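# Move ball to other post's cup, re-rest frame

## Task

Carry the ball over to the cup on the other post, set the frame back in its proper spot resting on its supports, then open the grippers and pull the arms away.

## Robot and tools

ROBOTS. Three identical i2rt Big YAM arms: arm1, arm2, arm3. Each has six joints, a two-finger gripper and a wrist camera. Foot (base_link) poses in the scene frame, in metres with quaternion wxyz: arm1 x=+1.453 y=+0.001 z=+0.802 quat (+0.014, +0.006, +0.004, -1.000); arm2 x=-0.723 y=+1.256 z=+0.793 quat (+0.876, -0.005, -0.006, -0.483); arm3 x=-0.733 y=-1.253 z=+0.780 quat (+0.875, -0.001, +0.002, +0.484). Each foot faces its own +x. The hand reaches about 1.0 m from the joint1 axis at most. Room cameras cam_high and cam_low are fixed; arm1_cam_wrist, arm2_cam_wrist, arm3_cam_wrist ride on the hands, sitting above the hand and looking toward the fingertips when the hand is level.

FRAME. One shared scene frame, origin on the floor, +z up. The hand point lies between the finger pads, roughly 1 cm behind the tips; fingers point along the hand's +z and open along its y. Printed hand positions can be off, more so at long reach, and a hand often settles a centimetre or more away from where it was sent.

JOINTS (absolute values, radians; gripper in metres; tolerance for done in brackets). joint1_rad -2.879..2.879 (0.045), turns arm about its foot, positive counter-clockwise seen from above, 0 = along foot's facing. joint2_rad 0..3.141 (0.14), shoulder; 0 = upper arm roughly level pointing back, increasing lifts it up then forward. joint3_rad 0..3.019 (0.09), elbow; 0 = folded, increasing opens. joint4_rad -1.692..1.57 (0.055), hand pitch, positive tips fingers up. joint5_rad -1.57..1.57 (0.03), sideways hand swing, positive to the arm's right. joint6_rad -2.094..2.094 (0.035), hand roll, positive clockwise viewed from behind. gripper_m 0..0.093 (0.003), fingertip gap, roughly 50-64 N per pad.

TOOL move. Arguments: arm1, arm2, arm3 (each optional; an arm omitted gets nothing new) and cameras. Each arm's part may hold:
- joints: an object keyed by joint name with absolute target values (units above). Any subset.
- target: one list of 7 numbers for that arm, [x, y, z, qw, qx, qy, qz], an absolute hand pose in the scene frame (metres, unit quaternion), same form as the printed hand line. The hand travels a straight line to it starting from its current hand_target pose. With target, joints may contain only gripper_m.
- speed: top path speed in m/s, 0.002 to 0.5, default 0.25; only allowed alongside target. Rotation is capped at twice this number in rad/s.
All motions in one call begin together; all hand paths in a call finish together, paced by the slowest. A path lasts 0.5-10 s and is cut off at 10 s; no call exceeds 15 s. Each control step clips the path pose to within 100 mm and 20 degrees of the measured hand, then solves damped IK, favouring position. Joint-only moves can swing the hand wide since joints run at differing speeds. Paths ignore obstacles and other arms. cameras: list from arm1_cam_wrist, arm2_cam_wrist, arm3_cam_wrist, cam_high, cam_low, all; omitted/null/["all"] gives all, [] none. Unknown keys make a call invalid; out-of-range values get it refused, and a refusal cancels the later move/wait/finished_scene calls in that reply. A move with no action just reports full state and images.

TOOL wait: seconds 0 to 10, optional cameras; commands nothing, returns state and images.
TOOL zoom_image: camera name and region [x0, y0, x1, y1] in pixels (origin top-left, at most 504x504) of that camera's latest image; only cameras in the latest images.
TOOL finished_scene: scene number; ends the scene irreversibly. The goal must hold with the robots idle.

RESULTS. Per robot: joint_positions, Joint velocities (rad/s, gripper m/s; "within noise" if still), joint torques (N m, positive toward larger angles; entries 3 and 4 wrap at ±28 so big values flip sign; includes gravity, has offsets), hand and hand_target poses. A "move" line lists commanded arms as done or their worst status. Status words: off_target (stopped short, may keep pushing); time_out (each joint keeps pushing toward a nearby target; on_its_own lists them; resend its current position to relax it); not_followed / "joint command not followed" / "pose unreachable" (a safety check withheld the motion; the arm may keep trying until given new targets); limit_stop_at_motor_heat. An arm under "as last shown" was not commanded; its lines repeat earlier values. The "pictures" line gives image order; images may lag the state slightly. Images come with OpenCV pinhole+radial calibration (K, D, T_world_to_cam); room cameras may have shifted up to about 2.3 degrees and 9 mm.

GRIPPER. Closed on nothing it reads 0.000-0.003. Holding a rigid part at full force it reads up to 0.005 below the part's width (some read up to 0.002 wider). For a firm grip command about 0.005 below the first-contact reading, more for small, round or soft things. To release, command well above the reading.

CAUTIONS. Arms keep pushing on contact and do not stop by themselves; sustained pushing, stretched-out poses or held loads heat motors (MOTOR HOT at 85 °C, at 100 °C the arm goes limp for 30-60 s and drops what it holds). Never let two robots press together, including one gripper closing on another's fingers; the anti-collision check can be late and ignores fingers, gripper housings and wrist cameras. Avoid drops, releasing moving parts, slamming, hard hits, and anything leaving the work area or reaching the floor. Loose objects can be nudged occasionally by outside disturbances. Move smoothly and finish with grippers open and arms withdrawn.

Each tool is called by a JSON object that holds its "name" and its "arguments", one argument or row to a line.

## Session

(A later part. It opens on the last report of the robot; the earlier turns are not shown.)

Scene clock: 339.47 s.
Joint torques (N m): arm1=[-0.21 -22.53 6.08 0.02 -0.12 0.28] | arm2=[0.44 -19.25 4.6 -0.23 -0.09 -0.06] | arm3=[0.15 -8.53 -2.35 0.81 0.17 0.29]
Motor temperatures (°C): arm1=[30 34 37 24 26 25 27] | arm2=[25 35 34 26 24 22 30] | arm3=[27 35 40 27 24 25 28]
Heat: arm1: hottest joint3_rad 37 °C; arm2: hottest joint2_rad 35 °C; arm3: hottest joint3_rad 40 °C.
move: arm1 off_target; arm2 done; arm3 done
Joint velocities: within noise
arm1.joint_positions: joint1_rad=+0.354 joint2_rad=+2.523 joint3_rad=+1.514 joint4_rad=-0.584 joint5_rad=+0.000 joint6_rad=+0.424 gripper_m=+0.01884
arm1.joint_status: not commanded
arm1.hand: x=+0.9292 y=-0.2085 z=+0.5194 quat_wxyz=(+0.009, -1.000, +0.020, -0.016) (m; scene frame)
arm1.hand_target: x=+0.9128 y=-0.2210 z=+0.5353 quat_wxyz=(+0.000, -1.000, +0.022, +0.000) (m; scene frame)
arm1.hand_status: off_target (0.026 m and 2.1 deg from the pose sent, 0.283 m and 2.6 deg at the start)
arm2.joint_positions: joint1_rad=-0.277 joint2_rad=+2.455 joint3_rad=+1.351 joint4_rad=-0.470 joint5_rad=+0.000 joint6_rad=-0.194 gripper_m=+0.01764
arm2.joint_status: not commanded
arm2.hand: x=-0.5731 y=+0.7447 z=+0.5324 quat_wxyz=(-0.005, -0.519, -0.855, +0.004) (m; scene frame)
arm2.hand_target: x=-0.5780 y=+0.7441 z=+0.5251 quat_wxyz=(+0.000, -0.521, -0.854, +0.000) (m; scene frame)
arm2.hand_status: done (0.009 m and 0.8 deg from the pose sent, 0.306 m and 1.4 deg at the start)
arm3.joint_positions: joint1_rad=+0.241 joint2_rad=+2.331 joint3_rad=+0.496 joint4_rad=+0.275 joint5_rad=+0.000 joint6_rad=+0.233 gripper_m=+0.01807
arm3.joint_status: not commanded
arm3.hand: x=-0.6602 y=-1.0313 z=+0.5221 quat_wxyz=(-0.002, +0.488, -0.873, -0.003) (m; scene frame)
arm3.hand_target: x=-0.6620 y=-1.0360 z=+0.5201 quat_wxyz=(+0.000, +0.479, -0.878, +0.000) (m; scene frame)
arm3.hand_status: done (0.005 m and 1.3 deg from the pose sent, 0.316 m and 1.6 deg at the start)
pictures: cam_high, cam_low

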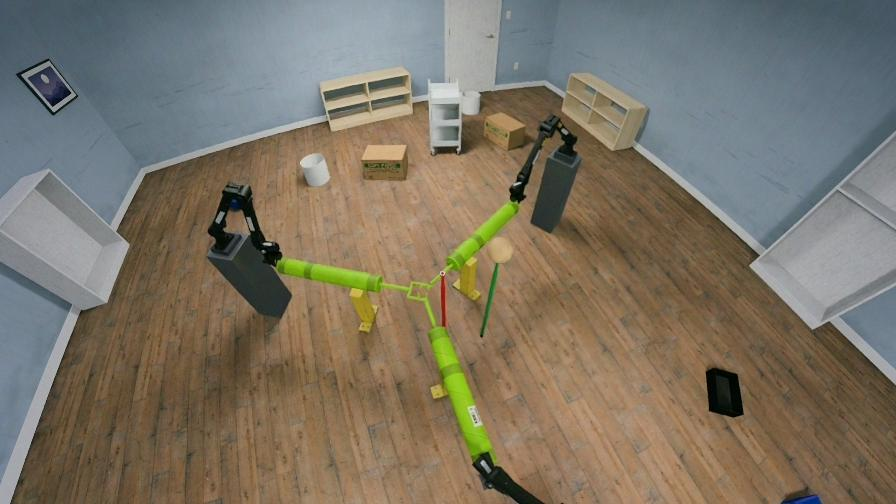

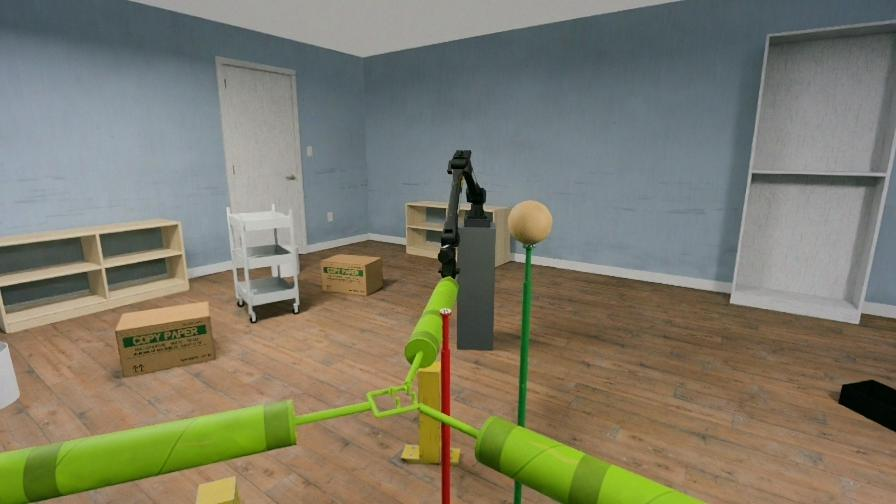

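{"name": "move", "arguments": {
  "arm1": {"target":[0.9115,-0.220,0.478,0,0.9998,-0.0218,0],"speed":0.08},
  "arm2": {"target":[-0.577,0.740,0.457,0,-0.521,-0.8536,0],"speed":0.08},
  "arm3": {"target":[-0.661,-1.037,0.453,0,0.4787,-0.878,0],"speed":0.08},
  "cameras": []
}}

{"name": "move", "arguments": {
  "arm1": {"target":[0.9115,-0.220,0.452,0,0.9998,-0.0218,0],"speed":0.03},
  "arm2": {"target":[-0.577,0.740,0.431,0,-0.521,-0.8536,0],"speed":0.03},
  "arm3": {"target":[-0.661,-1.037,0.429,0,0.4787,-0.878,0],"speed":0.03}
}}

Scene clock: 347.67 s.
Joint torques (N m): arm1=[-0.26 -22.3 5.64 0.17 -0.12 0.27] | arm2=[0.38 -19.66 4.45 -0.13 -0.04 -0.07] | arm3=[-0.32 -9.11 -3.47 0.88 0.04 0.22]
Motor temperatures (°C): arm1=[30 36 37 24 26 25 27] | arm2=[25 36 34 26 24 22 30] | arm3=[27 33 38 27 24 25 28]
Heat: arm1: hottest joint3_rad 37 °C; arm2: hottest joint2_rad 36 °C; arm3: hottest joint3_rad 38 °C.
move: arm1 off_target; arm2 done; arm3 done
Joint velocities: within noise
arm1.joint_positions: joint1_rad=+0.354 joint2_rad=+2.648 joint3_rad=+1.588 joint4_rad=-0.533 joint5_rad=+0.000 joint6_rad=+0.424 gripper_m=+0.01884
arm1.joint_status: not commanded
arm1.hand: x=+0.9291 y=-0.2083 z=+0.4646 quat_wxyz=(+0.009, -1.000, +0.020, -0.016) (m; scene frame)
arm1.hand_target: x=+0.9119 y=-0.2199 z=+0.4783 quat_wxyz=(+0.000, -1.000, +0.022, +0.000) (m; scene frame)
arm1.hand_status: off_target (0.025 m and 2.1 deg from the pose sent, 0.046 m and 2.1 deg at the start)
arm2.joint_positions: joint1_rad=-0.277 joint2_rad=+2.618 joint3_rad=+1.447 joint4_rad=-0.409 joint5_rad=-0.001 joint6_rad=-0.194 gripper_m=+0.01764
arm2.joint_status: not commanded
arm2.hand: x=-0.5723 y=+0.7428 z=+0.4647 quat_wxyz=(-0.003, -0.519, -0.855, +0.001) (m; scene frame)
arm2.hand_target: x=-0.5770 y=+0.7402 z=+0.4571 quat_wxyz=(+0.000, -0.521, -0.854, +0.000) (m; scene frame)
arm2.hand_status: done (0.009 m and 0.5 deg from the pose sent, 0.076 m and 0.8 deg at the start)
arm3.joint_positions: joint1_rad=+0.241 joint2_rad=+2.579 joint3_rad=+0.616 joint4_rad=+0.402 joint5_rad=+0.003 joint6_rad=+0.233 gripper_m=+0.01807
arm3.joint_status: not commanded
arm3.hand: x=-0.6599 y=-1.0319 z=+0.4548 quat_wxyz=(-0.002, +0.488, -0.873, -0.001) (m; scene frame)
arm3.hand_target: x=-0.6610 y=-1.0370 z=+0.4531 quat_wxyz=(+0.000, +0.479, -0.878, +0.000) (m; scene frame)
arm3.hand_status: done (0.006 m and 1.3 deg from the pose sent, 0.069 m and 1.3 deg at the start)
pictures: none
No camera images: "cameras" was empty.

Scene clock: 349.03 s.
Joint torques (N m): arm1=[-0.26 -21.6 5.74 0.39 -0.11 0.27] | arm2=[0.38 -19.08 4.67 0.02 -0.05 -0.06] | arm3=[-0.38 -8.59 -3.15 0.92 0.03 0.22]
Motor temperatures (°C): arm1=[30 36 36 24 26 25 27] | arm2=[25 37 33 26 24 22 30] | arm3=[27 33 37 27 24 25 28]
Heat: arm1: hottest joint2_rad 36 °C; arm2: hottest joint2_rad 37 °C; arm3: hottest joint3_rad 37 °C.
move: arm1 off_target; arm2 off_target; arm3 done
Joint velocities: within noise
arm1.joint_positions: joint1_rad=+0.354 joint2_rad=+2.698 joint3_rad=+1.625 joint4_rad=-0.518 joint5_rad=+0.000 joint6_rad=+0.424 gripper_m=+0.01884
arm1.joint_status: not commanded
arm1.hand: x=+0.9274 y=-0.2089 z=+0.4439 quat_wxyz=(+0.008, -1.000, +0.020, -0.015) (m; scene frame)
arm1.hand_target: x=+0.9119 y=-0.2199 z=+0.4524 quat_wxyz=(+0.000, -1.000, +0.022, +0.000) (m; scene frame)
arm1.hand_status: off_target (0.021 m and 2.0 deg from the pose sent, 0.025 m and 2.1 deg at the start)
arm2.joint_positions: joint1_rad=-0.277 joint2_rad=+2.671 joint3_rad=+1.482 joint4_rad=-0.393 joint5_rad=-0.001 joint6_rad=-0.194 gripper_m=+0.01764
arm2.joint_status: not commanded
arm2.hand: x=-0.5721 y=+0.7422 z=+0.4432 quat_wxyz=(-0.003, -0.519, -0.855, +0.001) (m; scene frame)
arm2.hand_target: x=-0.5770 y=+0.7404 z=+0.4314 quat_wxyz=(+0.000, -0.521, -0.854, +0.000) (m; scene frame)
arm2.hand_status: off_target (0.013 m and 0.5 deg from the pose sent, 0.034 m and 0.5 deg at the start)
arm3.joint_positions: joint1_rad=+0.241 joint2_rad=+2.649 joint3_rad=+0.659 joint4_rad=+0.428 joint5_rad=+0.003 joint6_rad=+0.233 gripper_m=+0.01807
arm3.joint_status: not commanded
arm3.hand: x=-0.6600 y=-1.0319 z=+0.4336 quat_wxyz=(-0.002, +0.488, -0.873, -0.001) (m; scene frame)
arm3.hand_target: x=-0.6610 y=-1.0370 z=+0.4291 quat_wxyz=(+0.000, +0.479, -0.878, +0.000) (m; scene frame)
arm3.hand_status: done (0.007 m and 1.3 deg from the pose sent, 0.026 m and 1.3 deg at the start)
pictures: arm1_cam_wrist, arm2_cam_wrist, arm3_cam_wrist, cam_high, cam_low
camera_calibration:
arm1_cam_wrist: T_world_to_cam=[[0.0329185, 0.998713, 0.0385821, 0.159081], [0.787063, -0.0496958, 0.614868, -1.01074], [0.615994, 0.010126, -0.787686, -0.0947423], [0, 0, 0, 1]] pos_world=[0.848643, -0.208147, 0.54071]
arm2_cam_wrist: T_world_to_cam=[[-0.888748, -0.458388, 0.00283618, -0.170924], [-0.374286, 0.729231, 0.572828, -1.00142], [-0.264645, 0.508038, -0.819671, -0.0413939], [0, 0, 0, 1]] pos_world=[-0.53768, 0.672947, 0.540196]
arm3_cam_wrist: T_world_to_cam=[[0.855547, -0.517712, -0.00365186, 0.0317444], [-0.416818, -0.692964, 0.588271, -1.24195], [-0.307086, -0.501772, -0.808655, -0.24373], [0, 0, 0, 1]] pos_world=[-0.619671, -0.966487, 0.533625]

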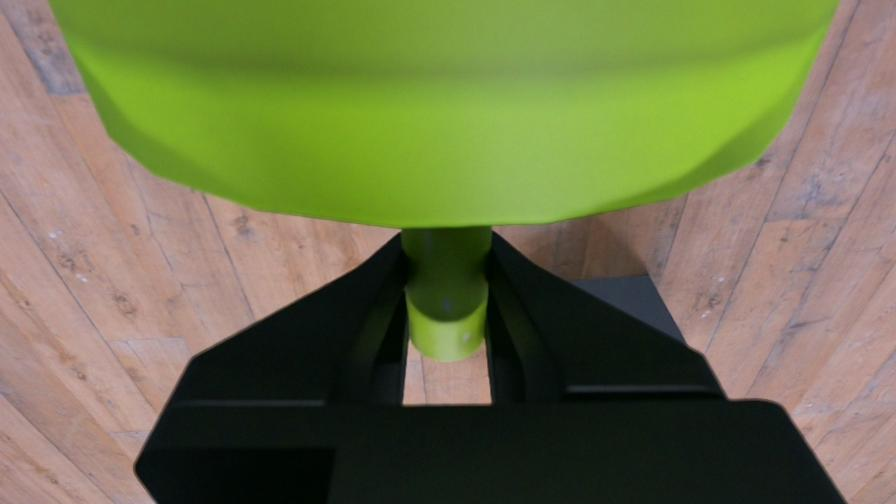

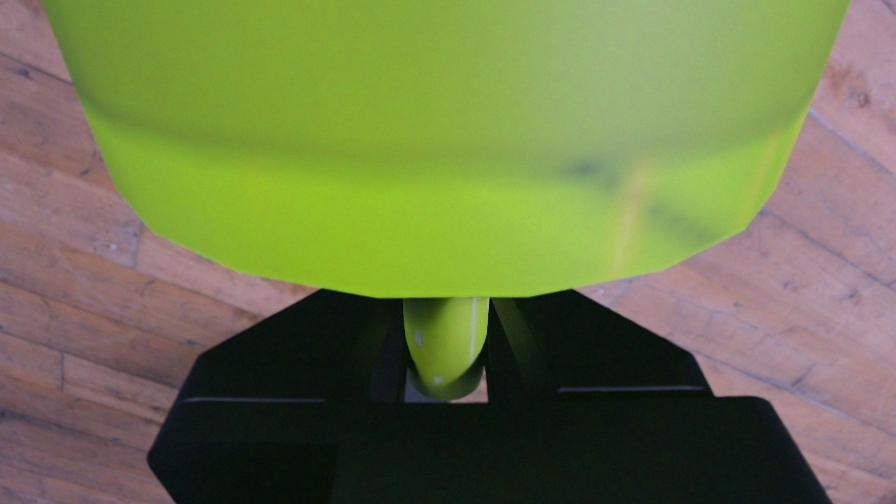

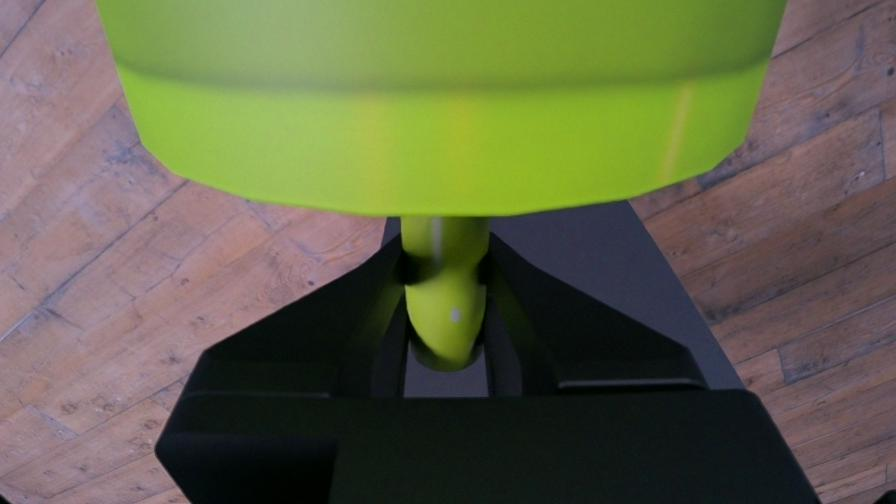

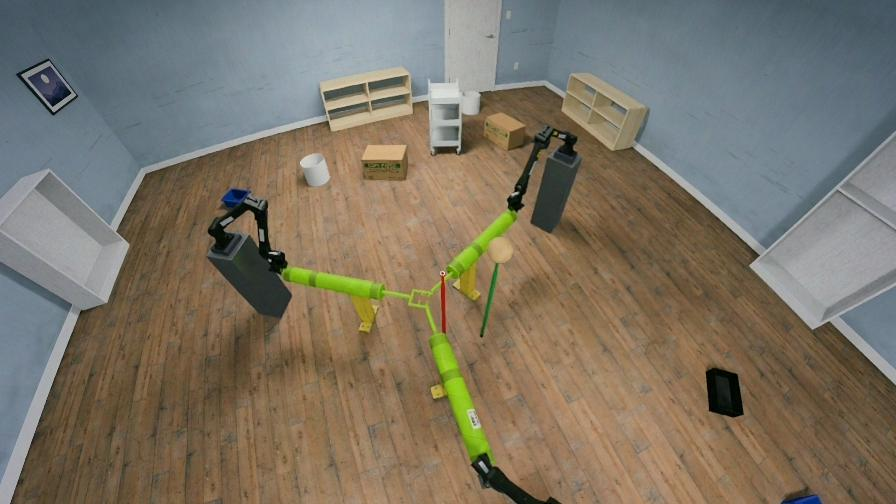

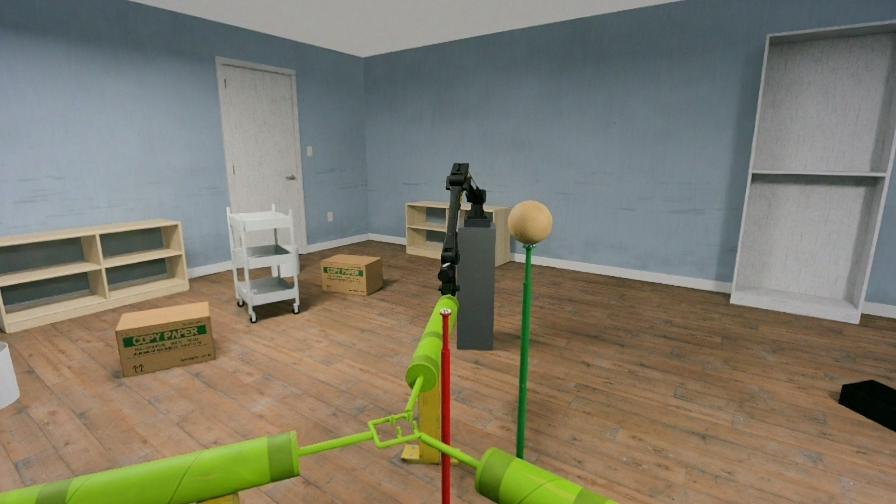

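{"name": "move", "arguments": {
  "arm1": {"joints":{"gripper_m":0.085}},
  "arm2": {"joints":{"gripper_m":0.085}},
  "arm3": {"joints":{"gripper_m":0.085}},
  "cameras": []
}}

{"name": "move", "arguments": {
  "arm1": {"target":[0.935,-0.221,0.66,0,0.9998,-0.0218,0],"speed":0.15},
  "arm2": {"target":[-0.585,0.758,0.66,0,-0.521,-0.8536,0],"speed":0.15},
  "arm3": {"target":[-0.661,-1.035,0.66,0,0.4787,-0.878,0],"speed":0.15}
}}

{"name": "finished_scene", "arguments": {
  "scene": 1
}}

Scene clock: 357.07 s.
Joint torques (N m): arm1=[-0.32 -22.3 5.74 0.38 -0.08 0.27] | arm2=[0.38 -19.14 4.6 0.03 -0.06 -0.06] | arm3=[-0.38 -8.59 -3.14 0.94 0.04 0.13]
Motor temperatures (°C): arm1=[30 35 36 24 26 25 27] | arm2=[25 38 33 26 24 22 30] | arm3=[27 32 36 27 24 25 28]
Heat: arm1: hottest joint3_rad 36 °C; arm2: hottest joint2_rad 38 °C; arm3: hottest joint3_rad 36 °C.
move: arm1 done; arm2 done; arm3 done
Joint velocities: within noise
arm1.joint_positions: joint1_rad=+0.354 joint2_rad=+2.698 joint3_rad=+1.625 joint4_rad=-0.518 joint5_rad=-0.001 joint6_rad=+0.424 gripper_m=+0.08482
arm1.joint_status: all done
arm1.hand: x=+0.9274 y=-0.2091 z=+0.4439 quat_wxyz=(+0.008, -1.000, +0.020, -0.015) (m; scene frame)
arm1.hand_target: x=+0.9119 y=-0.2199 z=+0.4524 quat_wxyz=(+0.000, -1.000, +0.022, +0.000) (m; scene frame)
arm1.hand_status: not commanded
arm2.joint_positions: joint1_rad=-0.278 joint2_rad=+2.671 joint3_rad=+1.484 joint4_rad=-0.393 joint5_rad=+0.000 joint6_rad=-0.194 gripper_m=+0.08483
arm2.joint_status: all done
arm2.hand: x=-0.5724 y=+0.7415 z=+0.4434 quat_wxyz=(-0.003, -0.519, -0.855, +0.001) (m; scene frame)
arm2.hand_target: x=-0.5771 y=+0.7404 z=+0.4314 quat_wxyz=(+0.000, -0.521, -0.854, +0.000) (m; scene frame)
arm2.hand_status: not commanded
arm3.joint_positions: joint1_rad=+0.241 joint2_rad=+2.649 joint3_rad=+0.659 joint4_rad=+0.428 joint5_rad=+0.003 joint6_rad=+0.241 gripper_m=+0.08486
arm3.joint_status: all done
arm3.hand: x=-0.6601 y=-1.0319 z=+0.4336 quat_wxyz=(-0.002, +0.484, -0.875, -0.002) (m; scene frame)
arm3.hand_target: x=-0.6610 y=-1.0369 z=+0.4292 quat_wxyz=(+0.000, +0.479, -0.878, +0.000) (m; scene frame)
arm3.hand_status: not commanded
pictures: none
No camera images: "cameras" was empty.

Scene clock: 359.50 s.
Joint torques (N m): arm1=[0.38 -20.95 5.23 0.05 -0.07 0.31] | arm2=[0.32 -20.42 3.92 -0.28 -0.06 -0.11] | arm3=[0.03 -7.88 2.62 0.09 0.04 0.12]
Motor temperatures (°C): arm1=[30 36 36 24 26 25 27] | arm2=[25 38 33 26 24 22 30] | arm3=[27 32 35 27 24 25 27]
Heat: arm1: hottest joint2_rad 36 °C; arm2: hottest joint2_rad 38 °C; arm3: hottest joint3_rad 35 °C.
move: arm1 off_target; arm2 done; arm3 done
Joint velocities: within noise
arm1.joint_positions: joint1_rad=+0.362 joint2_rad=+2.231 joint3_rad=+1.387 joint4_rad=-0.722 joint5_rad=-0.001 joint6_rad=+0.436 gripper_m=+0.08490
arm1.joint_status: not commanded
arm1.hand: x=+0.9341 y=-0.2120 z=+0.6506 quat_wxyz=(+0.003, -1.000, +0.023, -0.004) (m; scene frame)
arm1.hand_target: x=+0.9350 y=-0.2209 z=+0.6599 quat_wxyz=(+0.000, -1.000, +0.022, +0.000) (m; scene frame)
arm1.hand_status: off_target (0.013 m and 0.5 deg from the pose sent, 0.217 m and 2.0 deg at the start)
arm2.joint_positions: joint1_rad=-0.281 joint2_rad=+2.169 joint3_rad=+1.246 joint4_rad=-0.656 joint5_rad=+0.000 joint6_rad=-0.194 gripper_m=+0.08492
arm2.joint_status: not commanded
arm2.hand: x=-0.5782 y=+0.7547 z=+0.6563 quat_wxyz=(-0.004, -0.521, -0.854, +0.002) (m; scene frame)
arm2.hand_target: x=-0.5849 y=+0.7580 z=+0.6598 quat_wxyz=(+0.000, -0.521, -0.854, +0.000) (m; scene frame)
arm2.hand_status: done (0.008 m and 0.5 deg from the pose sent, 0.218 m and 0.4 deg at the start)
arm3.joint_positions: joint1_rad=+0.241 joint2_rad=+1.715 joint3_rad=+0.368 joint4_rad=-0.231 joint5_rad=+0.003 joint6_rad=+0.246 gripper_m=+0.08494
arm3.joint_status: not commanded
arm3.hand: x=-0.6619 y=-1.0387 z=+0.6558 quat_wxyz=(+0.004, +0.482, -0.876, +0.004) (m; scene frame)
arm3.hand_target: x=-0.6610 y=-1.0351 z=+0.6598 quat_wxyz=(+0.000, +0.479, -0.878, +0.000) (m; scene frame)
arm3.hand_status: done (0.006 m and 0.8 deg from the pose sent, 0.226 m and 0.8 deg at the start)
pictures: arm1_cam_wrist, arm2_cam_wrist, arm3_cam_wrist, cam_high, cam_low
camera_calibration:
arm1_cam_wrist: T_world_to_cam=[[0.0377244, 0.998907, 0.0275857, 0.156683], [0.800544, -0.0467322, 0.59745, -1.14395], [0.598086, -0.000454922, -0.801432, 0.087436], [0, 0, 0, 1]] pos_world=[0.857578, -0.209932, 0.749205]
arm2_cam_wrist: T_world_to_cam=[[-0.89049, -0.454985, 0.00396982, -0.175717], [-0.371462, 0.732003, 0.571129, -1.13418], [-0.262761, 0.50711, -0.820851, 0.127842], [0, 0, 0, 1]] pos_world=[-0.544187, 0.685446, 0.7534]
arm3_cam_wrist: T_world_to_cam=[[0.848799, -0.528716, -0.000123519, 0.0124207], [-0.422456, -0.67835, 0.601143, -1.37514], [-0.317918, -0.510197, -0.799142, -0.0901649], [0, 0, 0, 1]] pos_world=[-0.620144, -0.972261, 0.754603]

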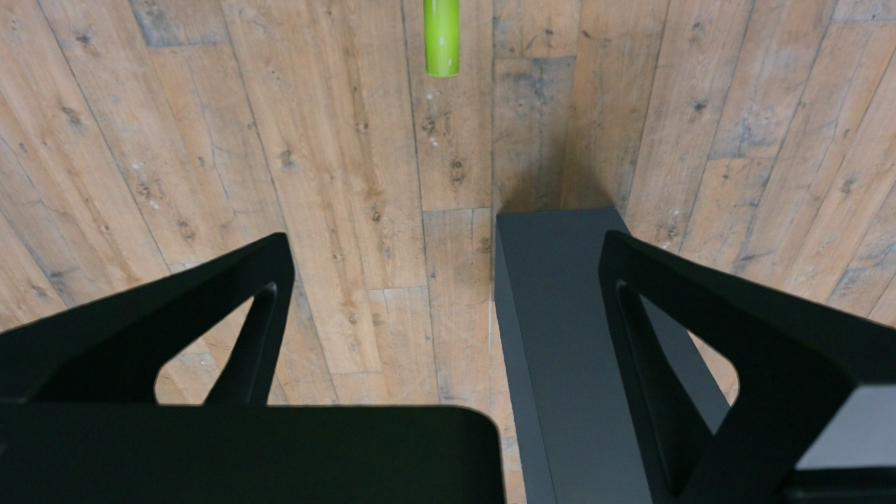

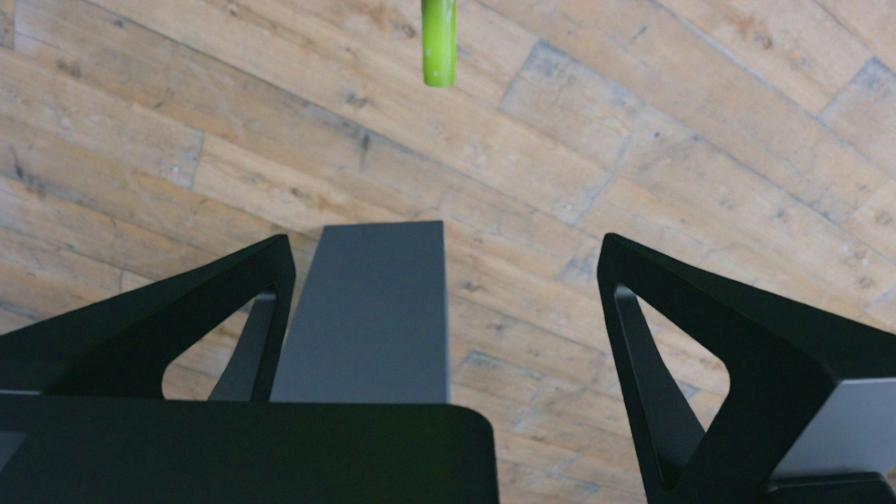

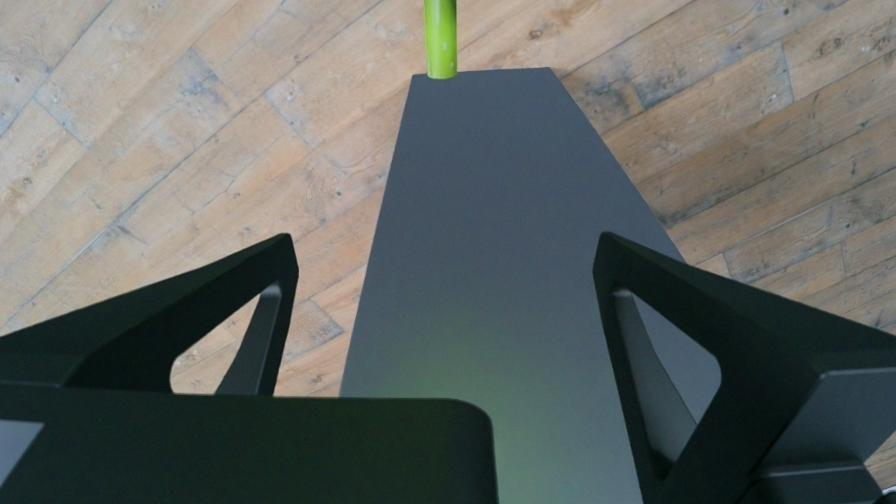

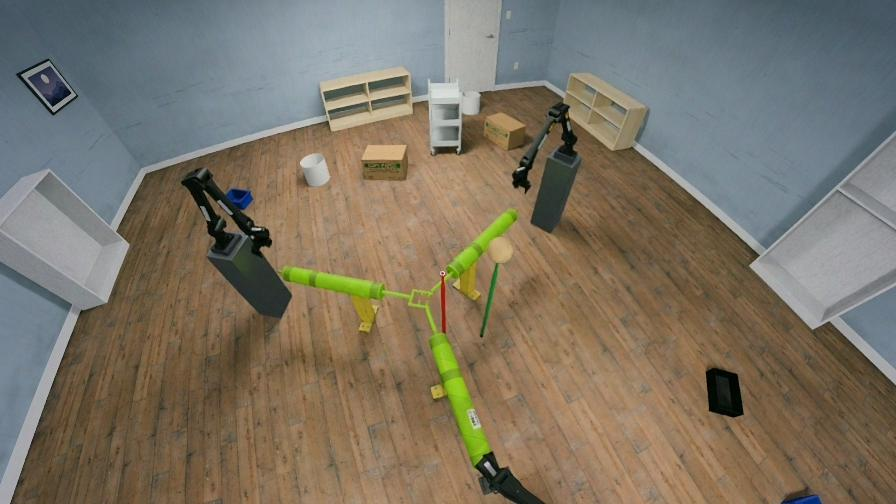

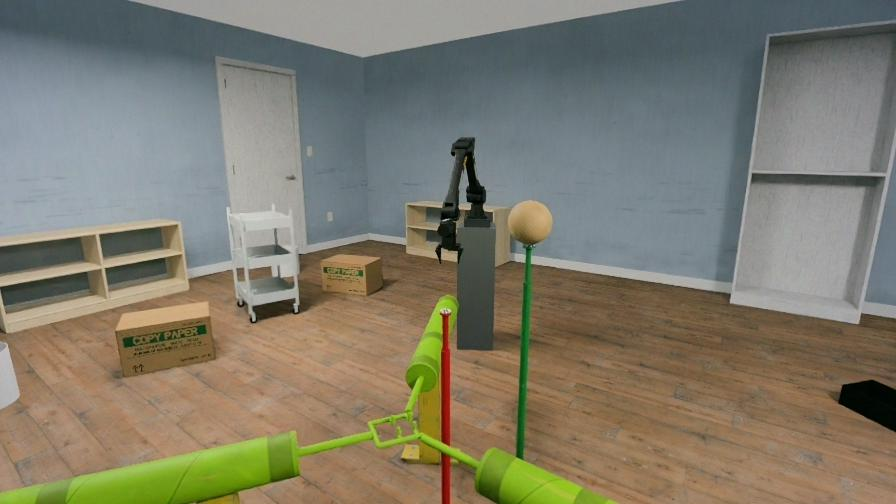

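The scene is finished: the task was done.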